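# Unroll a rolled necktie and lay it flat, folded in half

## Task

Undo the rolled-up, folded necktie and leave it lying flat on the table. To count as done it must be doubled over once at its middle (the bend may remain a low loop), stretched to its full length, flat from end to end, roughly aligned and roughly straight, showing its full width, with no further folds and nothing hanging past the table edge. Dropping it into place is allowed.

## Robot and tools

Robot: two arms, left_arm (base near y +0.334 m) and right_arm (base near y -0.273 m), each with a five-finger hand. right_arm has a right hand; left_arm has its mirror-image left hand.

Scene frame: origin at table-top height, midway between the nominal bases. +x points out over the table, +y toward left_arm, +z up. Image left and right do not match arm names. Positions are in metres; orientations are quaternions in wxyz order.

Hand point: a point fixed to the palm, 0.15 m from the wrist mounting face along the fingers and 0.05 m in front of the palm. Its +z runs along the straight fingers and +y points out of the palm. On the right hand +x runs across the palm away from the thumb; on the left hand +x points toward the thumb. Straight fingertips reach 0.06 to 0.07 m past the point along +z and sit about 0.06 m behind it along -y. A rigid wrist bracket on the little-finger side sticks out and can strike things.

A row is 28 numbers, each in [-1, 1], and every row covers both arms even if one stays still. Order: left_arm dx, dy, dz, rx, ry, rz; left hand thumb_turn, thumb_bend, index, middle, ring, little; left force_limit, speed. Then the same 14 for right_arm.

Pose numbers are offsets, not poses. They count from that arm's Hand target as it stood when the action or move began, along that Hand target's own axes. 1.0 equals 0.6 m or 180 degrees. rx, ry, rz form a single rotation vector. Inside one action every row counts from the same start, but each new action or call starts from the new Hand target, so sending an offset twice moves twice as far. Six zeros re-send the current Hand target. The controller limits commanded orientation to within 40 degrees of the measured one at each step.

Hand numbers are absolute targets: -1 open, +1 closed. thumb_turn +1 puts the thumb in front of the palm, facing the fingers; -1 puts it beside the palm. thumb_bend, index, middle, ring and little go from straight (-1) to curled (+1). force_limit runs from about 0 N at -1 to 10 N at +1 (15 N for both thumb motors). speed rises from nearly 0 at -1 to full at +0.48 and stays full up to +1; full travel takes 0.49 s. For a soft grip, close with speed at -0.94 or below. With the thumb in front, the hand holds objects about 0.035 to 0.065 m thick, or a handle down to 0.025 m. No value means unchanged: to keep a hand as it is, repeat the eight hand numbers of the last row actually executed for it. If none has run yet, send its hand_measured six values plus hand_force_limit and hand_speed. To grip harder, raise force_limit and send a target more closed than hand_measured. To loosen, send one more open.

Tools:
- execute_actions(actions, cameras): actions is a list of actions. Each action is up to 15 rows, one per 1/30 s step; a short action repeats its last row to fill 15 steps. Images return only for an empty list or when cameras names them (["all"], [] or names).
- move(target, speed, blend, blocking, cameras): drives each hand point in a straight line toward one row, or through a list of up to 15 rows. All rows count from the same starting Hand targets. speed is in m/s, 0.002 to 4.3, default 0.25; turn rate is capped at twice that in rad/s. blend is a corner radius in m (0 means stop at each). The whole move is capped at 10 s. blocking=false returns after about 0.5 s while it keeps running. Moves do not avoid obstacles or the other arm.
- wait(seconds): 0 to 10; arms hold their last command.
- stop(): brakes a running move.
- zoom_image(camera, region): region [x0, y0, x1, y1] in pixels of that camera's newest image, at most 504 by 504.
- show_instructions(): shows the reference pages.
- finished_scene(scene): ends the current scene; give its number.

Cameras: cam_high, cam_low, cam_roll_left, cam_roll_right, cam_left_wrist, cam_right_wrist (fisheye wrist cameras), each 672x504. Calibration is supplied; expect errors of a few millimetres to a centimetre.

Results give, per arm: end_effector_position, end_effector_quat_wxyz, Hand target (your last command after clipping; the base for the next offsets), joint positions, velocities and torques. Per hand they give hand_measured, hand_stopped_by (moving, target, force, stalled, fault) and hand_load_n, in motor-number order. A load near 0 after grasping means the tie slipped out. A move adds a "move:" line: done, off_target, moving, held or fault, plus limits=paced (pose clipped) or limits=held (steps withheld). Motor temperatures appear too; MOTOR HOT shows from 85 °C, and at 100 °C that arm goes limp for 30 to 60 s or more.

Behaviour: arms track loosely and often come to rest 1 to 3 cm (sometimes 5 cm) off the command, usually low; this alone is not contact. Re-send or add the missing offset. A blocked arm keeps pushing until commanded back past its hand point. Avoid paths close to an arm's own base.

Avoid: fast contact with the table or fixed things, pressing the arms or hands into each other (including one hand closing on the other's fingers), heavy loads on fingers, releasing the tie while it is moving, and letting any part of it go off the table. Long pushes and outstretched holds heat motors. Loose objects may occasionally be nudged by outside disturbances.

Each tool is called after "Call:" as a command line: name --argument value for each argument, lists and objects as JSON in quotes; but a table of rows of numbers goes row by row, as --pt "numbers of a row", without its own name.

Reference images:

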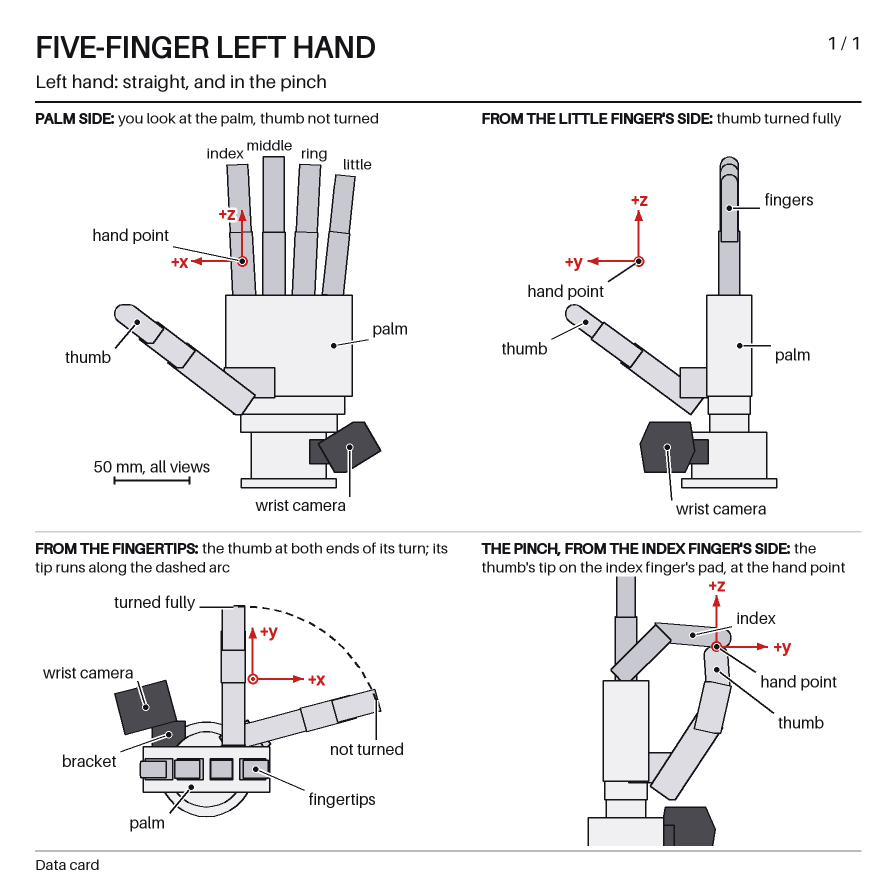

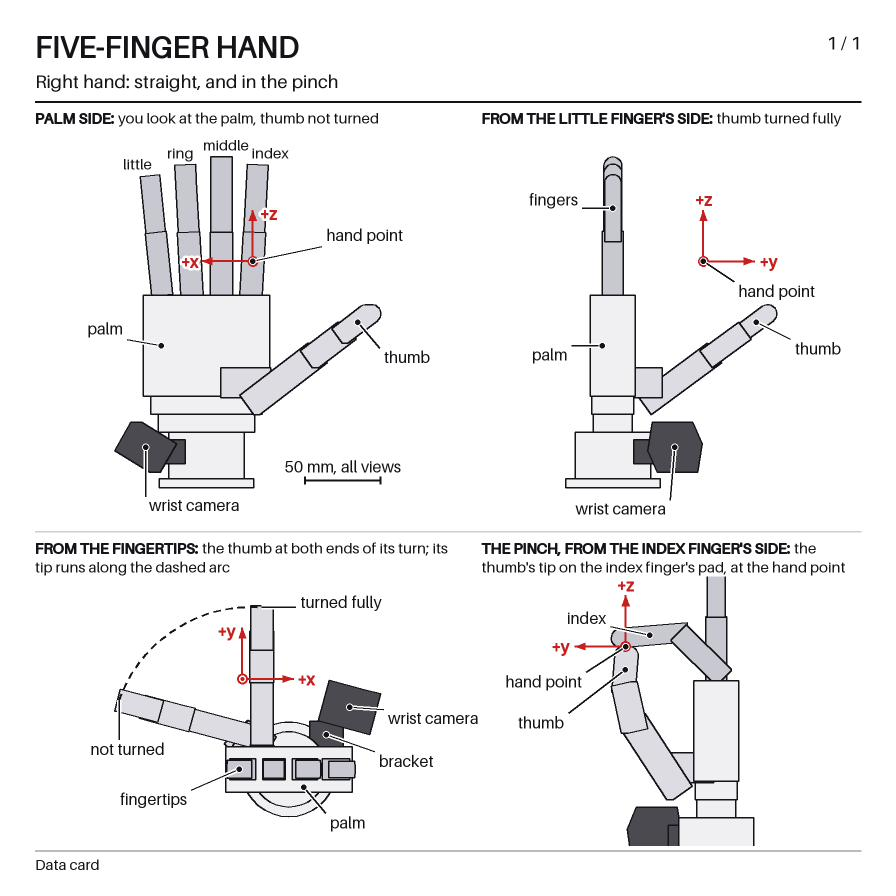

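## Session

Call:
execute_actions --actions '[]'

Scene clock: 0.00 s.
left_arm: end_effector_position=(+0.5890, -0.0641, +0.3168) hand_measured=(-1.000, -1.000, -1.000, -1.000, -1.000, -1.000) hand_load_n=(+0.0, +0.0, +0.0, +0.0, +0.0, +0.0) hand_stopped_by=(target, target, target, target, target, target) hand_force_limit=0.00 hand_speed=-0.80 end_effector_quat_wxyz=(-0.086, -0.443, +0.830, -0.327) | right_arm: end_effector_position=(+0.8774, -0.2313, +0.2394) hand_measured=(-1.000, -1.000, -1.000, -1.000, -1.000, -1.000) hand_load_n=(+0.0, +0.0, +0.0, +0.0, +0.0, +0.0) hand_stopped_by=(target, target, target, target, target, target) hand_force_limit=0.00 hand_speed=-0.80 end_effector_quat_wxyz=(+0.277, +0.057, +0.918, +0.279)
Joint positions: left_arm=[-0.435 2.111 2.431 -1.421 0.525 0.031] | right_arm=[-0.108 2.268 2.236 -0.935 -0.576 1.751]
Joint velocities: within noise
Joint torques (N m): no reading
Motor temperatures (°C): left_arm=[28 36 27 24 28 27] | right_arm=[24 33 21 25 25 26]
Heat: left arm: hottest shoulder 36 °C; right arm: hottest shoulder 33 °C.
Hand target: left_arm +0.5928, -0.0658, +0.3207; -0.081, -0.441, +0.830, -0.332 | right_arm +0.8817, -0.2319, +0.2427; +0.283, +0.055, +0.916, +0.278

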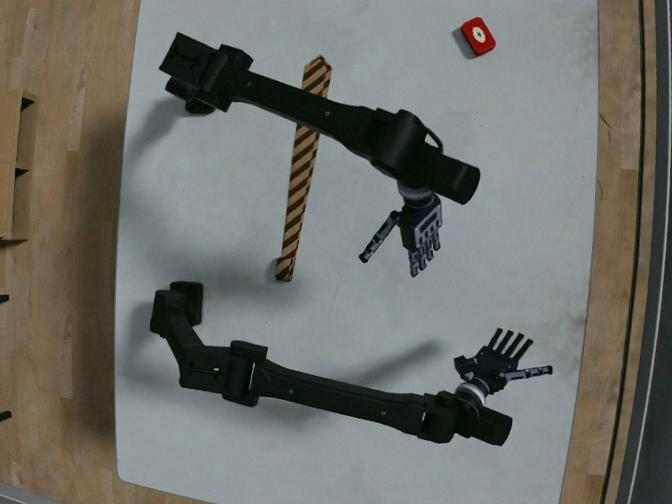

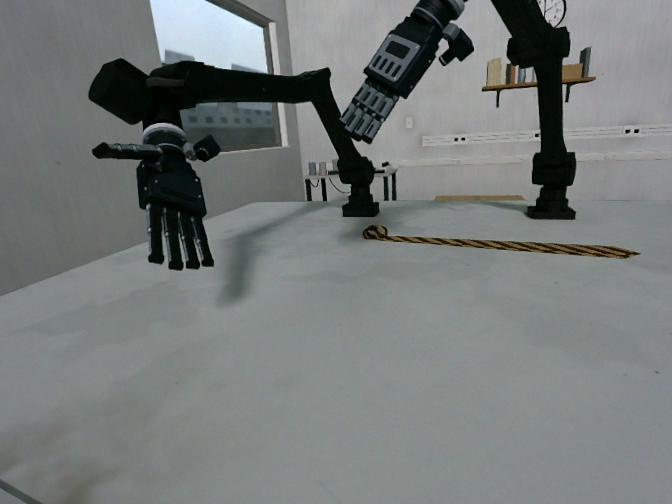

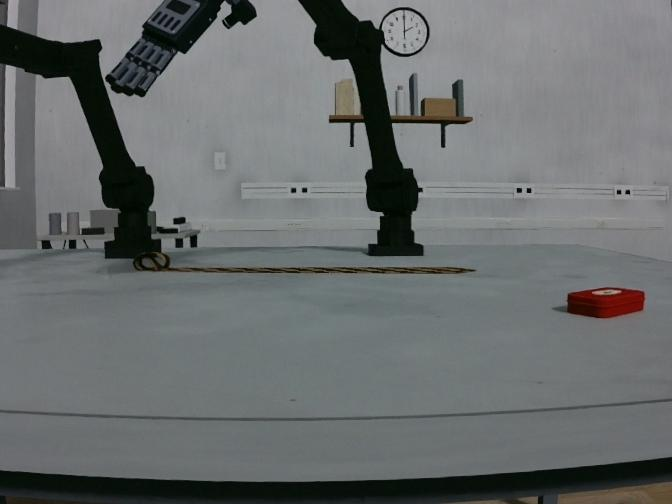

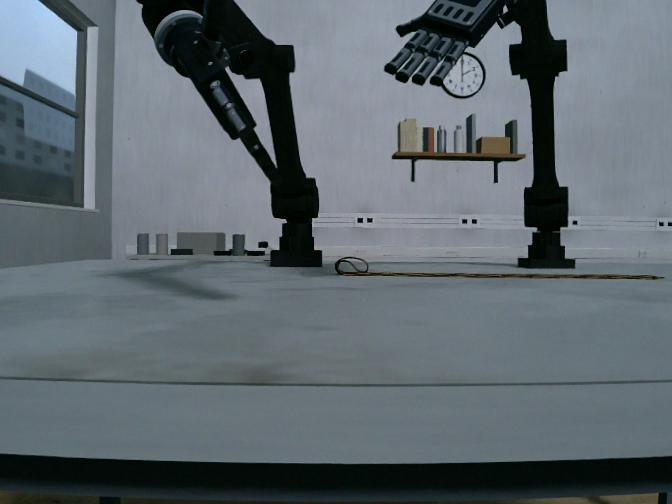

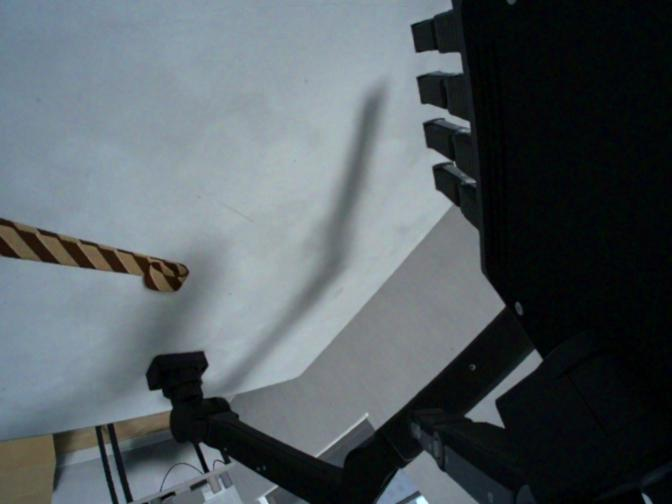

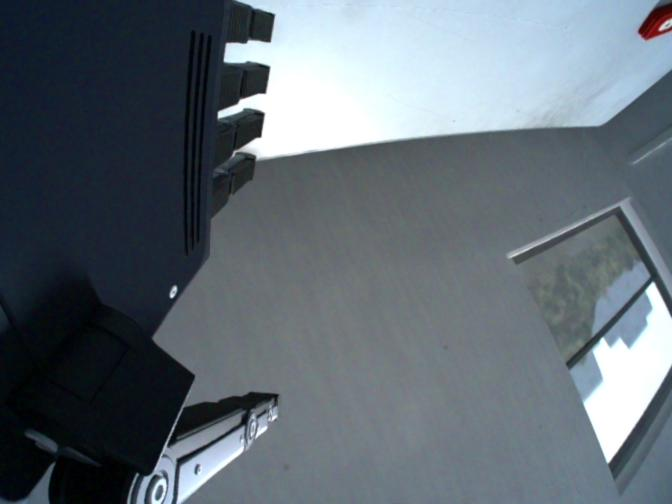

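Call:
zoom_image --camera "cam_high" --region '[240, 200, 360, 300]'

Call:
zoom_image --camera "cam_low" --region '[350, 200, 650, 280]'

Call:
zoom_image --camera "cam_roll_right" --region '[310, 240, 672, 300]'

Call:
zoom_image --camera "cam_left_wrist" --region '[0, 200, 220, 320]'

Scaled by 4.200 from the camera's 672x504 image, which has a finer 960x720 frame.

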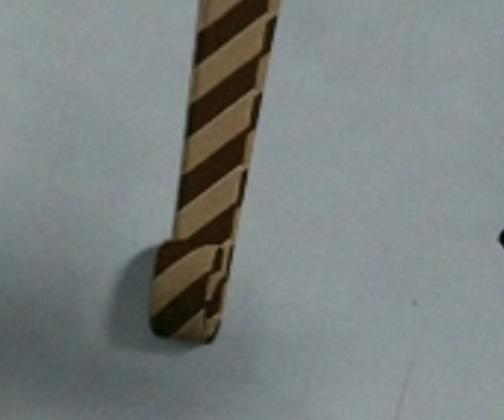

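Scaled by 1.680 from the camera's 672x504 image, which has a finer 960x720 frame.

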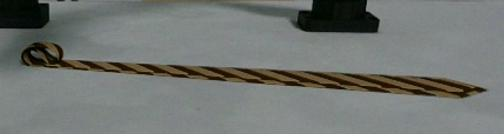

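Scaled by 1.392 from the camera's 672x504 image, which has a finer 960x720 frame.

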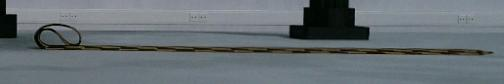

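Scaled by 2.291 from the camera's 672x504 image, which has a finer 960x720 frame.

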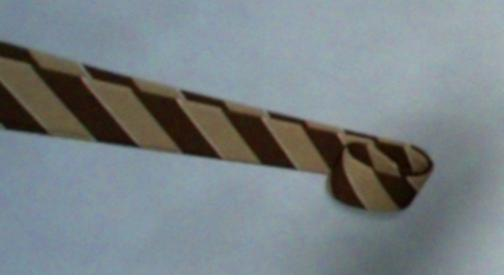

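Call:
move --target '[0.155,0.582,0.073,-0.121,-0.002,0.298,-1,-1,-1,-1,-1,-1,0,-0.8,0.28,-0.69,-0.89,0.136,-0.15,0.19,-1,-1,-1,-1,-1,-1,0,-0.8]' --speed 0.4 --cameras '["cam_high","cam_low","cam_roll_right","cam_left_wrist"]'

Scene clock: 54.97 s.
left_arm: end_effector_position=(+0.2708, -0.0217, +0.1582) hand_measured=(-1.000, -1.000, -1.000, -1.000, -1.000, -1.000) hand_load_n=(+0.0, +0.0, +0.0, +0.0, +0.0, +0.0) hand_stopped_by=(target, target, target, target, target, target) hand_force_limit=0.00 hand_speed=-0.80 end_effector_quat_wxyz=(-0.006, -0.008, +0.985, -0.170) | right_arm: end_effector_position=(+0.4662, -0.7847, +0.2965) hand_measured=(-1.000, -1.000, -1.000, -1.000, -1.000, -1.000) hand_load_n=(+0.0, +0.0, +0.0, +0.0, +0.0, +0.0) hand_stopped_by=(target, target, target, target, target, target) hand_force_limit=0.00 hand_speed=-0.80 end_effector_quat_wxyz=(+0.371, +0.443, +0.805, +0.134)
Joint positions: left_arm=[-0.882 1.491 1.259 -1.077 0.223 0.648] | right_arm=[-1.063 1.733 1.549 -0.823 -0.617 1.68]
Joint torques (N m): left_arm=[0.03 -13.33 6.97 1.07 0.08 0.2] | right_arm=[1.38 -13.04 10.8 0.96 -0.58 -0.15]
Motor temperatures (°C): left_arm=[28 40 32 24 27 26] | right_arm=[24 39 27 25 24 25]
Heat: left arm: hottest shoulder 40 °C; right arm: hottest shoulder 39 °C.
Hand target: left_arm +0.2698, -0.0197, +0.1593; +0.000, +0.000, +0.985, -0.175 | right_arm +0.4721, -0.7915, +0.3022; +0.374, +0.436, +0.807, +0.132
Off the commanded pose: left_arm 0.002 m, 1 deg | right_arm 0.011 m, 1 deg.
move: off_target (right_arm)
camera_calibration:
cam_left_wrist: T_world_to_cam=[[-0.277665, -0.909536, 0.309267, 0.0117138], [-0.819341, 0.392288, 0.418078, 0.163238], [-0.501579, -0.137309, -0.854145, 0.382286], [0, 0, 0, 1]] pos_world=[0.328747, -0.00089092, 0.254659]
Images, in order (width x height): cam_high 672x504, cam_low 672x504, cam_roll_right 672x504, cam_left_wrist 672x504.

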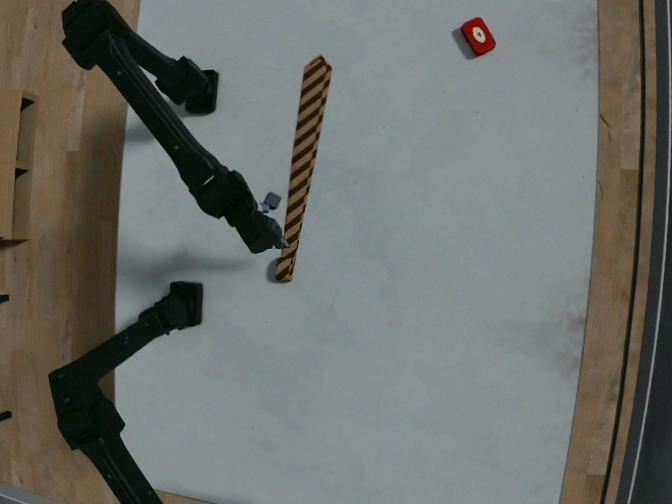

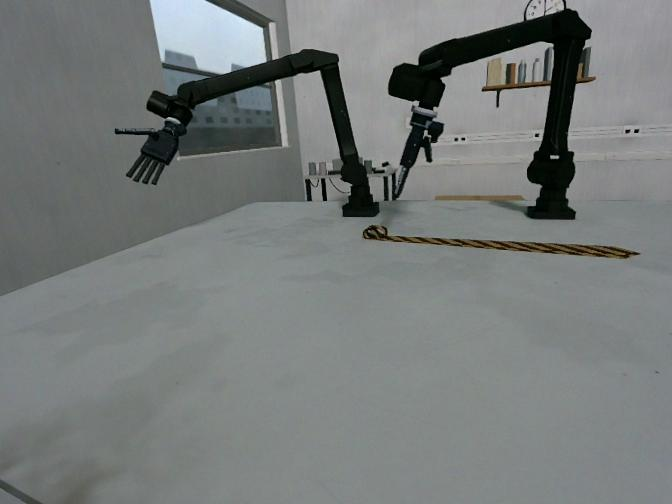

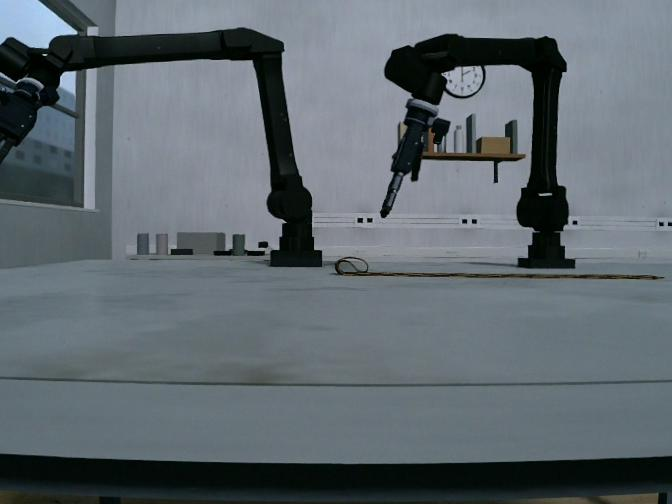

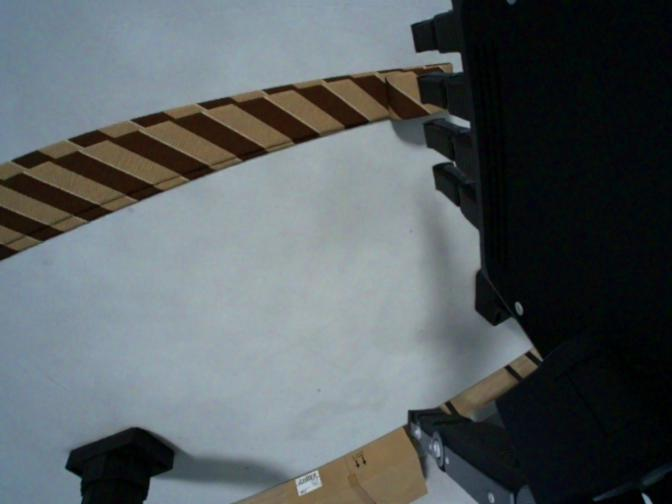

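Call:
move --target '[0,0.048,0.1316,0,0,0,-1,-1,-1,-1,-1,-1,0,-0.8,0,0,0,0,0,0,-1,-1,-1,-1,-1,-1,0,-0.8]' --speed 0.2 --cameras '["cam_high","cam_low","cam_roll_right","cam_left_wrist"]'

Call:
zoom_image --camera "cam_roll_right" --region '[310, 180, 480, 300]'

Call:
zoom_image --camera "cam_low" --region '[330, 160, 450, 260]'

Scene clock: 62.17 s.
left_arm: end_effector_position=(+0.2710, -0.0219, +0.0859) hand_measured=(-1.000, -1.000, -1.000, -1.000, -1.000, -1.000) hand_load_n=(+0.0, +0.0, +0.0, +0.0, +0.0, +0.0) hand_stopped_by=(target, target, target, target, target, target) hand_force_limit=0.00 hand_speed=-0.80 end_effector_quat_wxyz=(+0.003, -0.006, +0.983, -0.181) | right_arm: end_effector_position=(+0.4662, -0.7847, +0.2965) hand_measured=(-1.000, -1.000, -1.000, -1.000, -1.000, -1.000) hand_load_n=(+0.0, +0.0, +0.0, +0.0, +0.0, +0.0) hand_stopped_by=(target, target, target, target, target, target) hand_force_limit=0.00 hand_speed=-0.80 end_effector_quat_wxyz=(+0.371, +0.443, +0.805, +0.134)
Joint positions: left_arm=[-0.882 1.534 1.107 -0.853 0.223 0.649] | right_arm=[-1.063 1.733 1.549 -0.823 -0.617 1.68]
Joint torques (N m): left_arm=[0.15 -10.75 6.72 1.16 0.09 0.2] | right_arm=[1.26 -12.98 10.82 0.95 -0.59 -0.15]
Heat: left arm: hottest shoulder 39 °C; right arm: hottest shoulder 38 °C.
Hand target: left_arm +0.2698, -0.0199, +0.0753; +0.000, +0.000, +0.985, -0.175 | right_arm +0.4721, -0.7916, +0.3022; +0.374, +0.436, +0.807, +0.132
Off the commanded pose: left_arm 0.011 m, 1 deg | right_arm 0.011 m, 1 deg.
move: off_target (left_arm, right_arm)
camera_calibration:
cam_left_wrist: T_world_to_cam=[[-0.284332, -0.902237, 0.324229, 0.0346068], [-0.826654, 0.402008, 0.393742, 0.198004], [-0.485591, -0.156072, -0.860141, 0.316382], [0, 0, 0, 1]] pos_world=[0.327153, 0.00100237, 0.18295]
Images, in order (width x height): cam_high 672x504, cam_low 672x504, cam_roll_right 672x504, cam_left_wrist 672x504.

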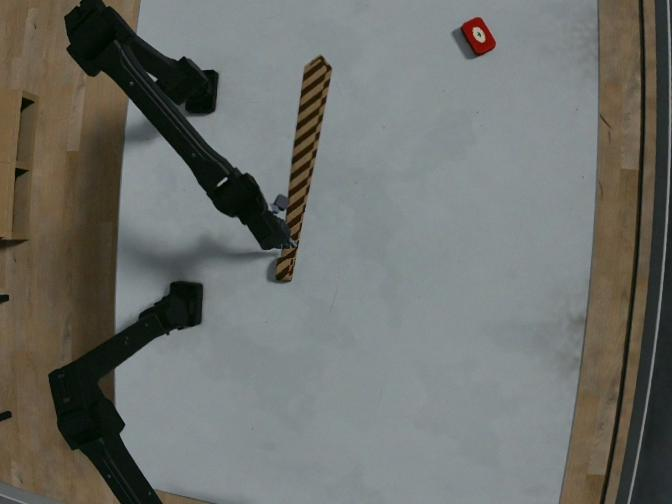

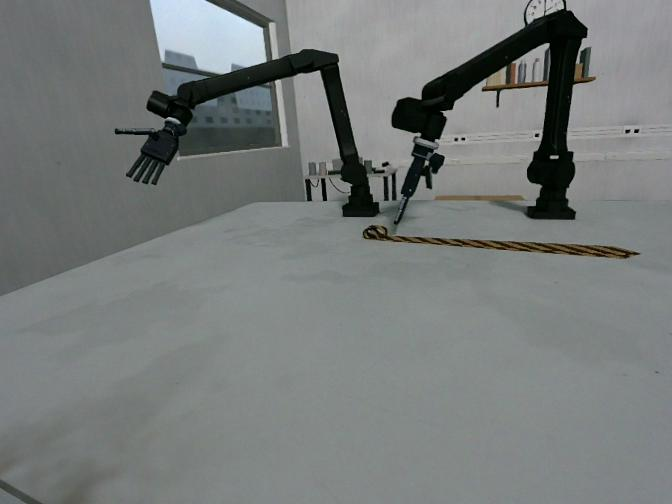

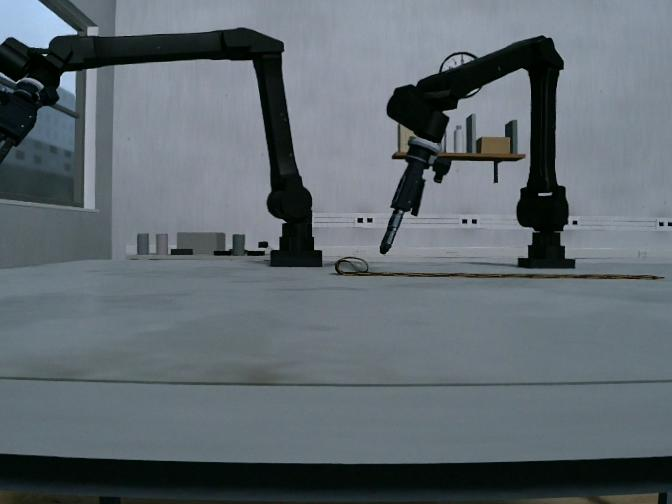

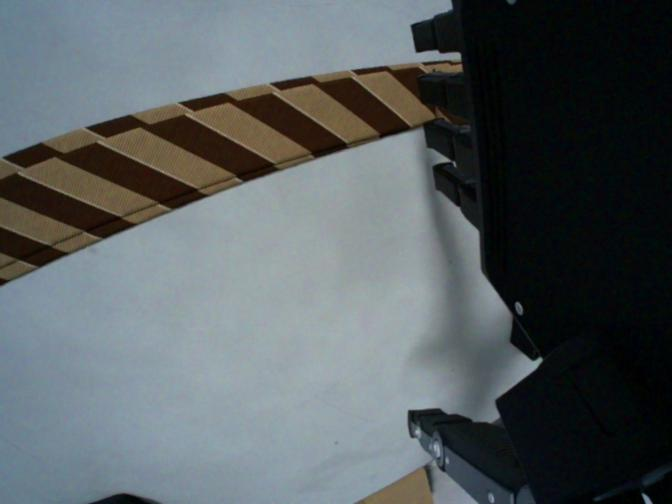

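Scaled by 2.965 from the camera's 672x504 image, which has a finer 960x720 frame.

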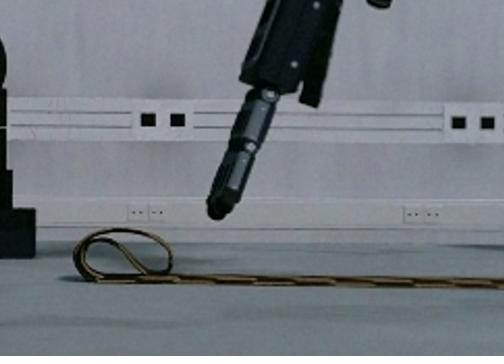

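Scaled by 4.200 from the camera's 672x504 image, which has a finer 960x720 frame.

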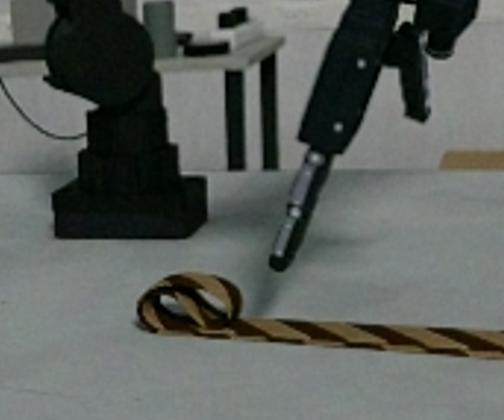

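Call:
move --pt "0 0.0165 0.0454 0 0 0 -1 -1 -1 -1 -1 -1 0 -0.8 0 0 0 0 0 0 -1 -1 -1 -1 -1 -1 0 -0.8" --pt "0 -0.0775 0.0796 0 0 0 -1 -1 -1 -1 -1 -1 0 -0.8 0 0 0 0 0 0 -1 -1 -1 -1 -1 -1 0 -0.8" --speed 0.12 --cameras '["cam_high","cam_low","cam_roll_right"]'

Call:
zoom_image --camera "cam_roll_right" --region '[280, 180, 450, 300]'

Call:
zoom_image --camera "cam_low" --region '[310, 160, 430, 260]'

Scene clock: 71.27 s.
left_arm: end_effector_position=(+0.2665, -0.0655, +0.0508) hand_measured=(-1.000, -1.000, -1.000, -1.000, -1.000, -1.000) hand_load_n=(+0.0, -0.5, +0.0, +0.0, +0.0, +0.0) hand_stopped_by=(target, target, target, target, target, target) hand_force_limit=0.00 hand_speed=-0.80 end_effector_quat_wxyz=(+0.002, +0.001, +0.984, -0.177) | right_arm: end_effector_position=(+0.4662, -0.7847, +0.2965) hand_measured=(-1.000, -1.000, -1.000, -1.000, -1.000, -1.000) hand_load_n=(+0.0, -0.5, +0.0, +0.0, +0.0, +0.0) hand_stopped_by=(target, target, target, target, target, target) hand_force_limit=0.00 hand_speed=-0.80 end_effector_quat_wxyz=(+0.371, +0.443, +0.805, +0.134)
Joint positions: left_arm=[-0.951 1.657 1.154 -0.774 0.202 0.597] | right_arm=[-1.063 1.733 1.549 -0.823 -0.617 1.68]
Joint torques (N m): left_arm=[-0.62 -10.64 10.1 0.55 0.02 -0.05] | right_arm=[1.26 -12.98 10.82 0.94 -0.59 -0.16]
Heat: left arm: hottest shoulder 39 °C; right arm: hottest shoulder 37 °C.
Hand target: left_arm +0.2699, -0.0800, +0.0466; +0.000, +0.000, +0.985, -0.175 | right_arm +0.4721, -0.7916, +0.3022; +0.374, +0.436, +0.807, +0.132
Off the commanded pose: left_arm 0.015 m, 0 deg | right_arm 0.011 m, 1 deg.
move: off_target (left_arm, right_arm)
Images, in order (width x height): cam_high 672x504, cam_low 672x504, cam_roll_right 672x504.

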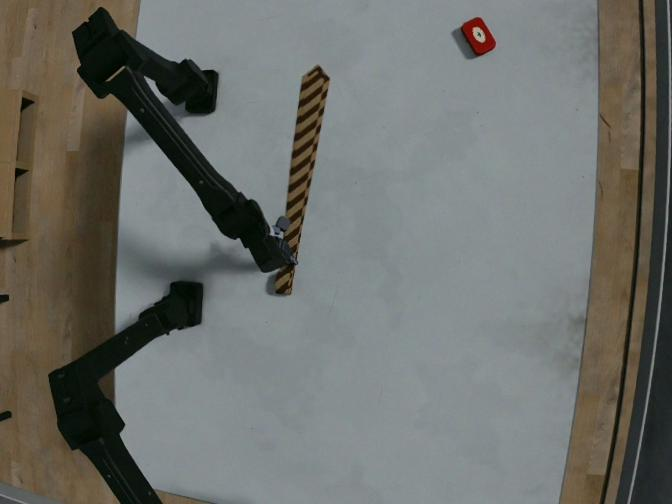

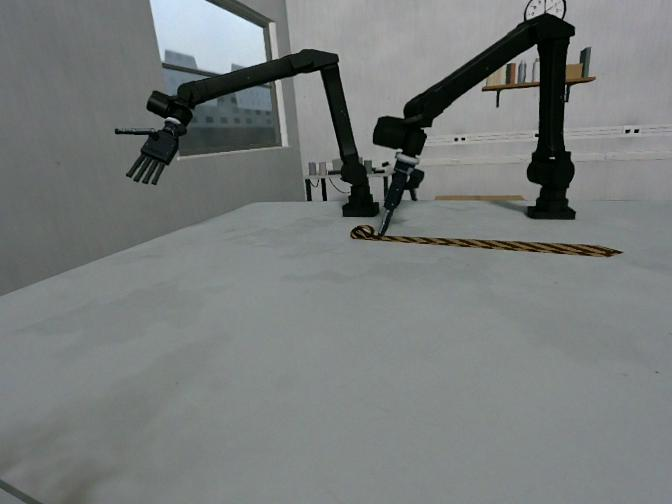

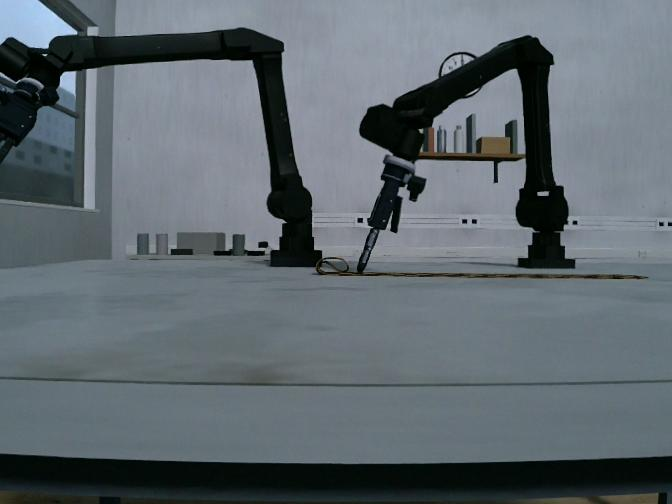

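Scaled by 2.965 from the camera's 672x504 image, which has a finer 960x720 frame.

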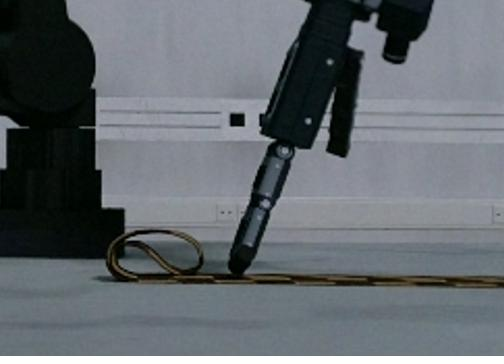

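Scaled by 4.200 from the camera's 672x504 image, which has a finer 960x720 frame.

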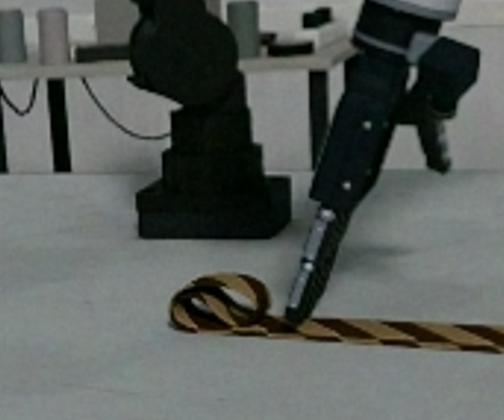

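Call:
move --pt "0 -0.0085 -0.026 0 0 0 -1 -1 -1 -1 -1 -1 0 -0.8 0 0 0 0 0 0 -1 -1 -1 -1 -1 -1 0 -0.8" --pt "0.015 -0.18 0.033 0 0 0 -1 -1 -1 -1 -1 -1 0 -0.8 0 0 0 0 0 0 -1 -1 -1 -1 -1 -1 0 -0.8" --speed 0.15 --cameras '["cam_high","cam_low","cam_roll_right"]'

Call:
zoom_image --camera "cam_roll_right" --region '[250, 180, 420, 300]'

Call:
zoom_image --camera "cam_low" --region '[290, 160, 410, 260]'

Scene clock: 77.70 s.
left_arm: end_effector_position=(+0.2567, -0.1690, +0.0601) hand_measured=(-1.000, -1.000, -1.000, -1.000, -1.000, -1.000) hand_load_n=(+0.0, +0.0, +0.0, +0.0, +0.0, +0.0) hand_stopped_by=(target, target, target, target, target, target) hand_force_limit=0.00 hand_speed=-0.80 end_effector_quat_wxyz=(-0.003, +0.002, +0.986, -0.168) | right_arm: end_effector_position=(+0.4662, -0.7847, +0.2965) hand_measured=(-1.000, -1.000, -1.000, -1.000, -1.000, -1.000) hand_load_n=(+0.0, +0.0, +0.0, +0.0, +0.5, +0.0) hand_stopped_by=(target, target, target, target, target, target) hand_force_limit=0.00 hand_speed=-0.80 end_effector_quat_wxyz=(+0.371, +0.443, +0.805, +0.134)
Joint positions: left_arm=[-1.073 1.85 1.449 -0.874 0.166 0.481] | right_arm=[-1.063 1.733 1.549 -0.823 -0.617 1.68]
Joint torques (N m): left_arm=[-0.5 -14.74 11.67 0.18 0.02 -0.04] | right_arm=[1.32 -12.98 10.82 0.95 -0.59 -0.16]
Heat: left arm: hottest shoulder 38 °C; right arm: hottest shoulder 37 °C.
Hand target: left_arm +0.2609, -0.1882, +0.0651; +0.000, +0.000, +0.985, -0.175 | right_arm +0.4721, -0.7916, +0.3022; +0.374, +0.436, +0.807, +0.132
Off the commanded pose: left_arm 0.020 m, 1 deg | right_arm 0.011 m, 1 deg.
move: off_target (left_arm, right_arm)
Images, in order (width x height): cam_high 672x504, cam_low 672x504, cam_roll_right 672x504.

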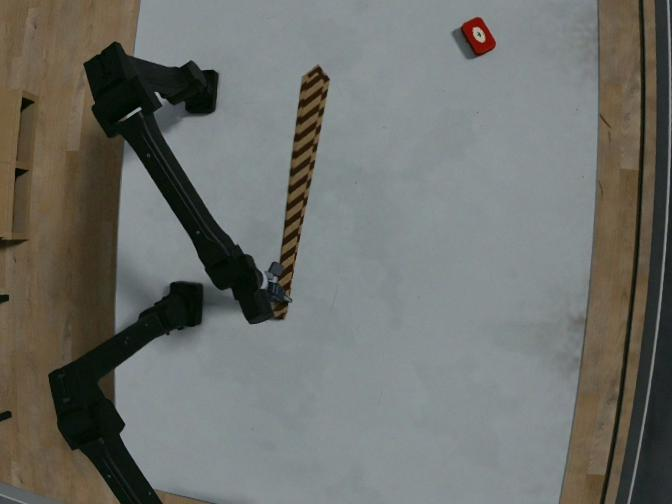

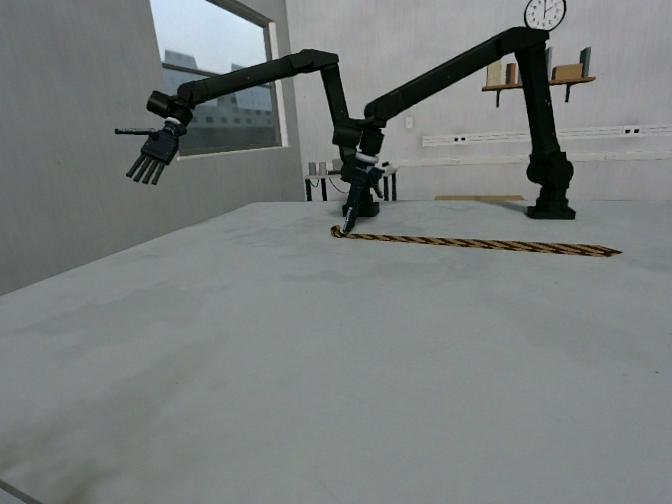

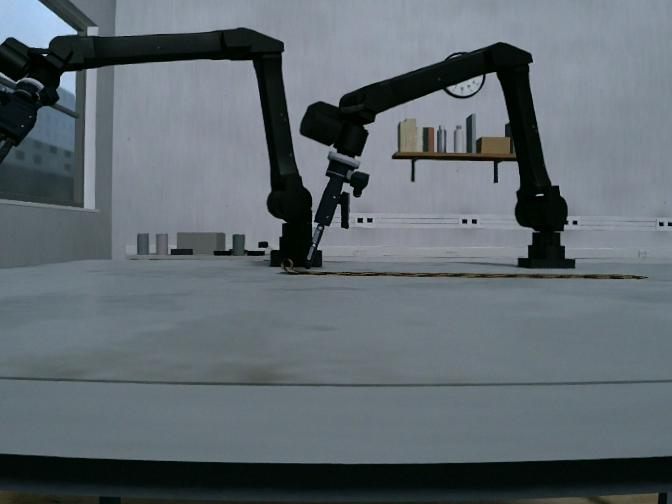

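Scaled by 2.965 from the camera's 672x504 image, which has a finer 960x720 frame.

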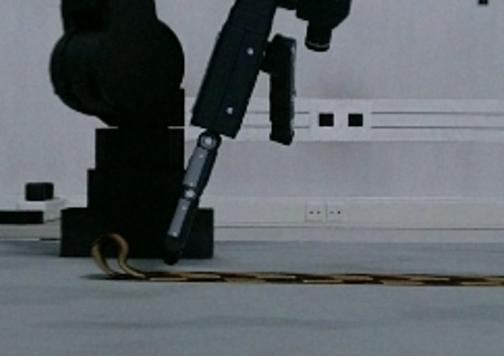

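Scaled by 4.200 from the camera's 672x504 image, which has a finer 960x720 frame.

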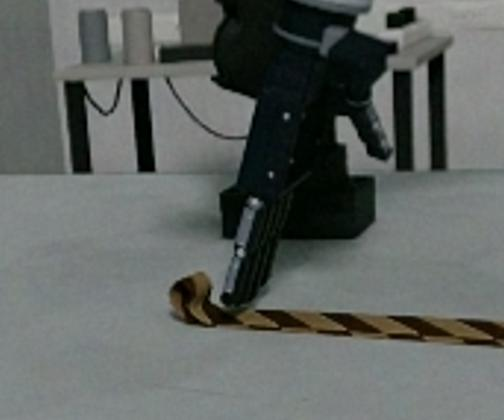

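Call:
move --target '[0.02,-0.21,0.076,0,0,0,-1,-1,-1,-1,-1,-1,0,-0.8,0,0,0,0,0,0,-1,-1,-1,-1,-1,-1,0,-0.8]' --speed 0.15 --cameras '["cam_high","cam_low","cam_roll_right"]'

Call:
zoom_image --camera "cam_roll_right" --region '[190, 180, 360, 300]'

Call:
zoom_image --camera "cam_low" --region '[250, 160, 370, 260]'

Scene clock: 82.43 s.
left_arm: end_effector_position=(+0.2483, -0.3036, +0.0637) hand_measured=(-1.000, -1.000, -1.000, -1.000, -1.000, -1.000) hand_load_n=(+0.0, +0.0, +0.0, +0.0, +0.0, +0.0) hand_stopped_by=(target, target, target, target, target, target) hand_force_limit=0.00 hand_speed=-0.80 end_effector_quat_wxyz=(-0.002, +0.002, +0.986, -0.167) | right_arm: end_effector_position=(+0.4662, -0.7847, +0.2965) hand_measured=(-1.000, -1.000, -1.000, -1.000, -1.000, -1.000) hand_load_n=(+0.0, +0.0, +0.0, +0.0, +0.0, +0.0) hand_stopped_by=(target, target, target, target, target, target) hand_force_limit=0.00 hand_speed=-0.80 end_effector_quat_wxyz=(+0.371, +0.443, +0.805, +0.134)
Joint positions: left_arm=[-1.179 2.152 1.943 -1.051 0.133 0.378] | right_arm=[-1.063 1.733 1.549 -0.823 -0.617 1.68]
Joint torques (N m): left_arm=[-0.44 -19.14 12.62 0.23 -0.01 -0.03] | right_arm=[1.32 -12.98 10.84 0.95 -0.58 -0.15]
Heat: left arm: hottest shoulder 38 °C; right arm: hottest shoulder 36 °C.
Hand target: left_arm +0.2487, -0.3221, +0.0655; +0.000, +0.000, +0.985, -0.175 | right_arm +0.4721, -0.7916, +0.3022; +0.374, +0.436, +0.807, +0.132
Off the commanded pose: left_arm 0.019 m, 1 deg | right_arm 0.011 m, 1 deg.
move: off_target (left_arm, right_arm)
Images, in order (width x height): cam_high 672x504, cam_low 672x504, cam_roll_right 672x504.

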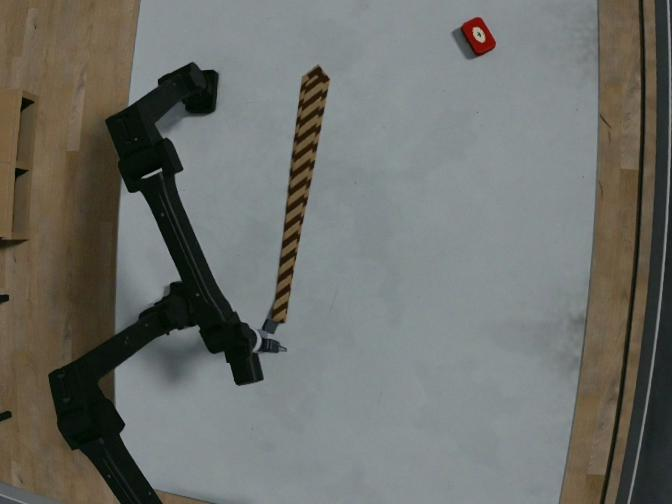

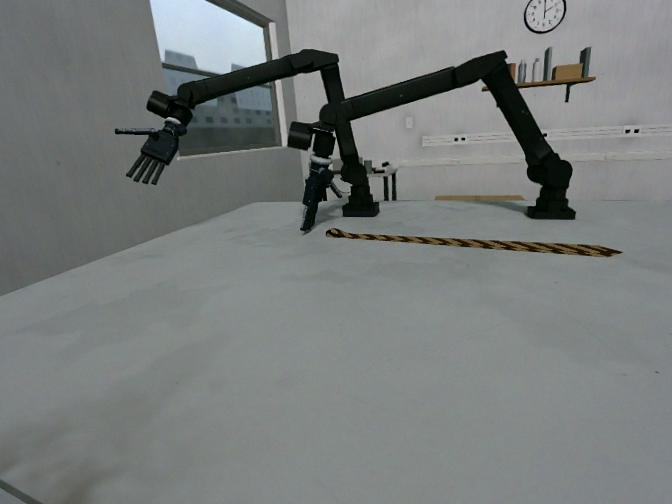

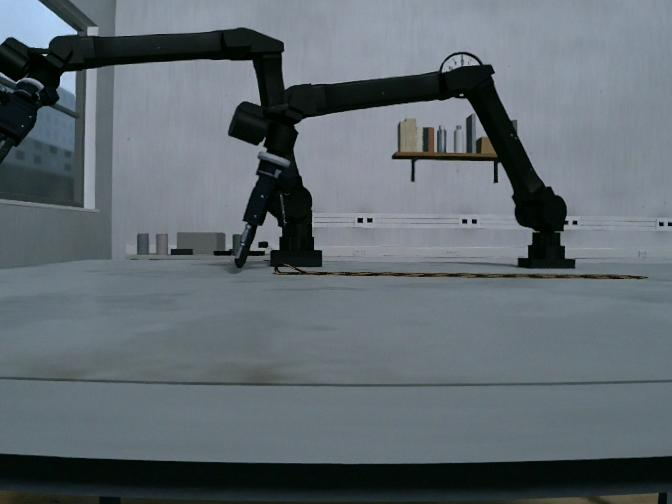

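Scaled by 2.965 from the camera's 672x504 image, which has a finer 960x720 frame.

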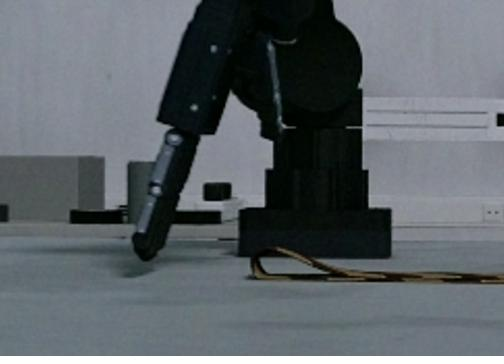

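Scaled by 4.200 from the camera's 672x504 image, which has a finer 960x720 frame.

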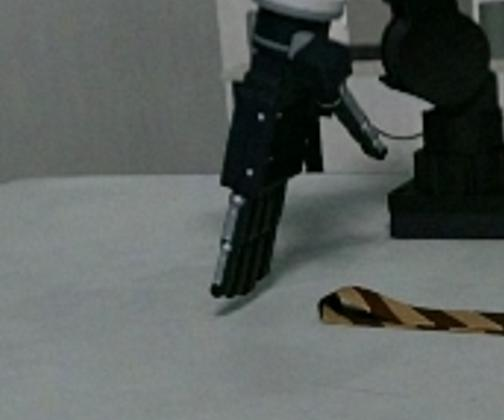

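Call:
zoom_image --camera "cam_high" --region '[240, 250, 330, 360]'

Call:
zoom_image --camera "cam_roll_right" --region '[260, 250, 340, 290]'

Call:
zoom_image --camera "cam_low" --region '[315, 215, 395, 255]'

Call:
zoom_image --camera "cam_high" --region '[250, 50, 370, 220]'

Scaled by 4.582 from the camera's 672x504 image, which has a finer 960x720 frame.

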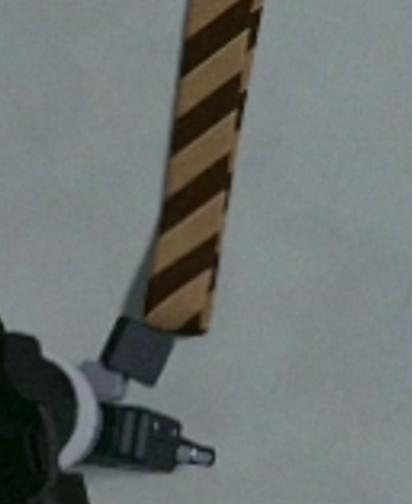

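Scaled by 6.300 from the camera's 672x504 image, which has a finer 960x720 frame.

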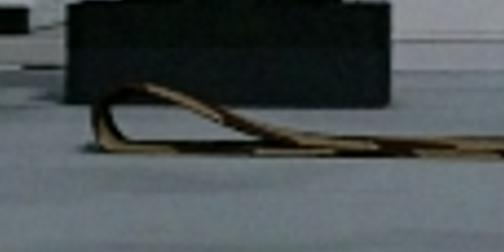

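Scaled by 6.300 from the camera's 672x504 image, which has a finer 960x720 frame.

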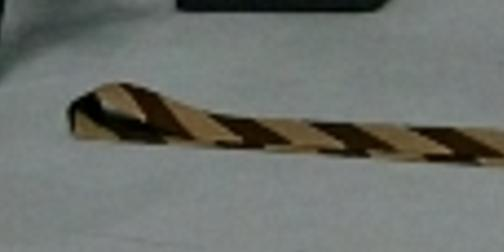

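Scaled by 2.965 from the camera's 672x504 image, which has a finer 960x720 frame.

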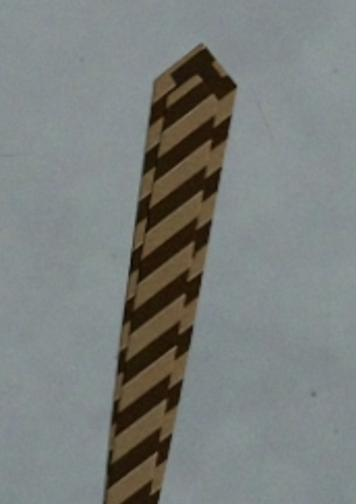

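Call:
finished_scene --scene 1

The scene is finished: the task was done.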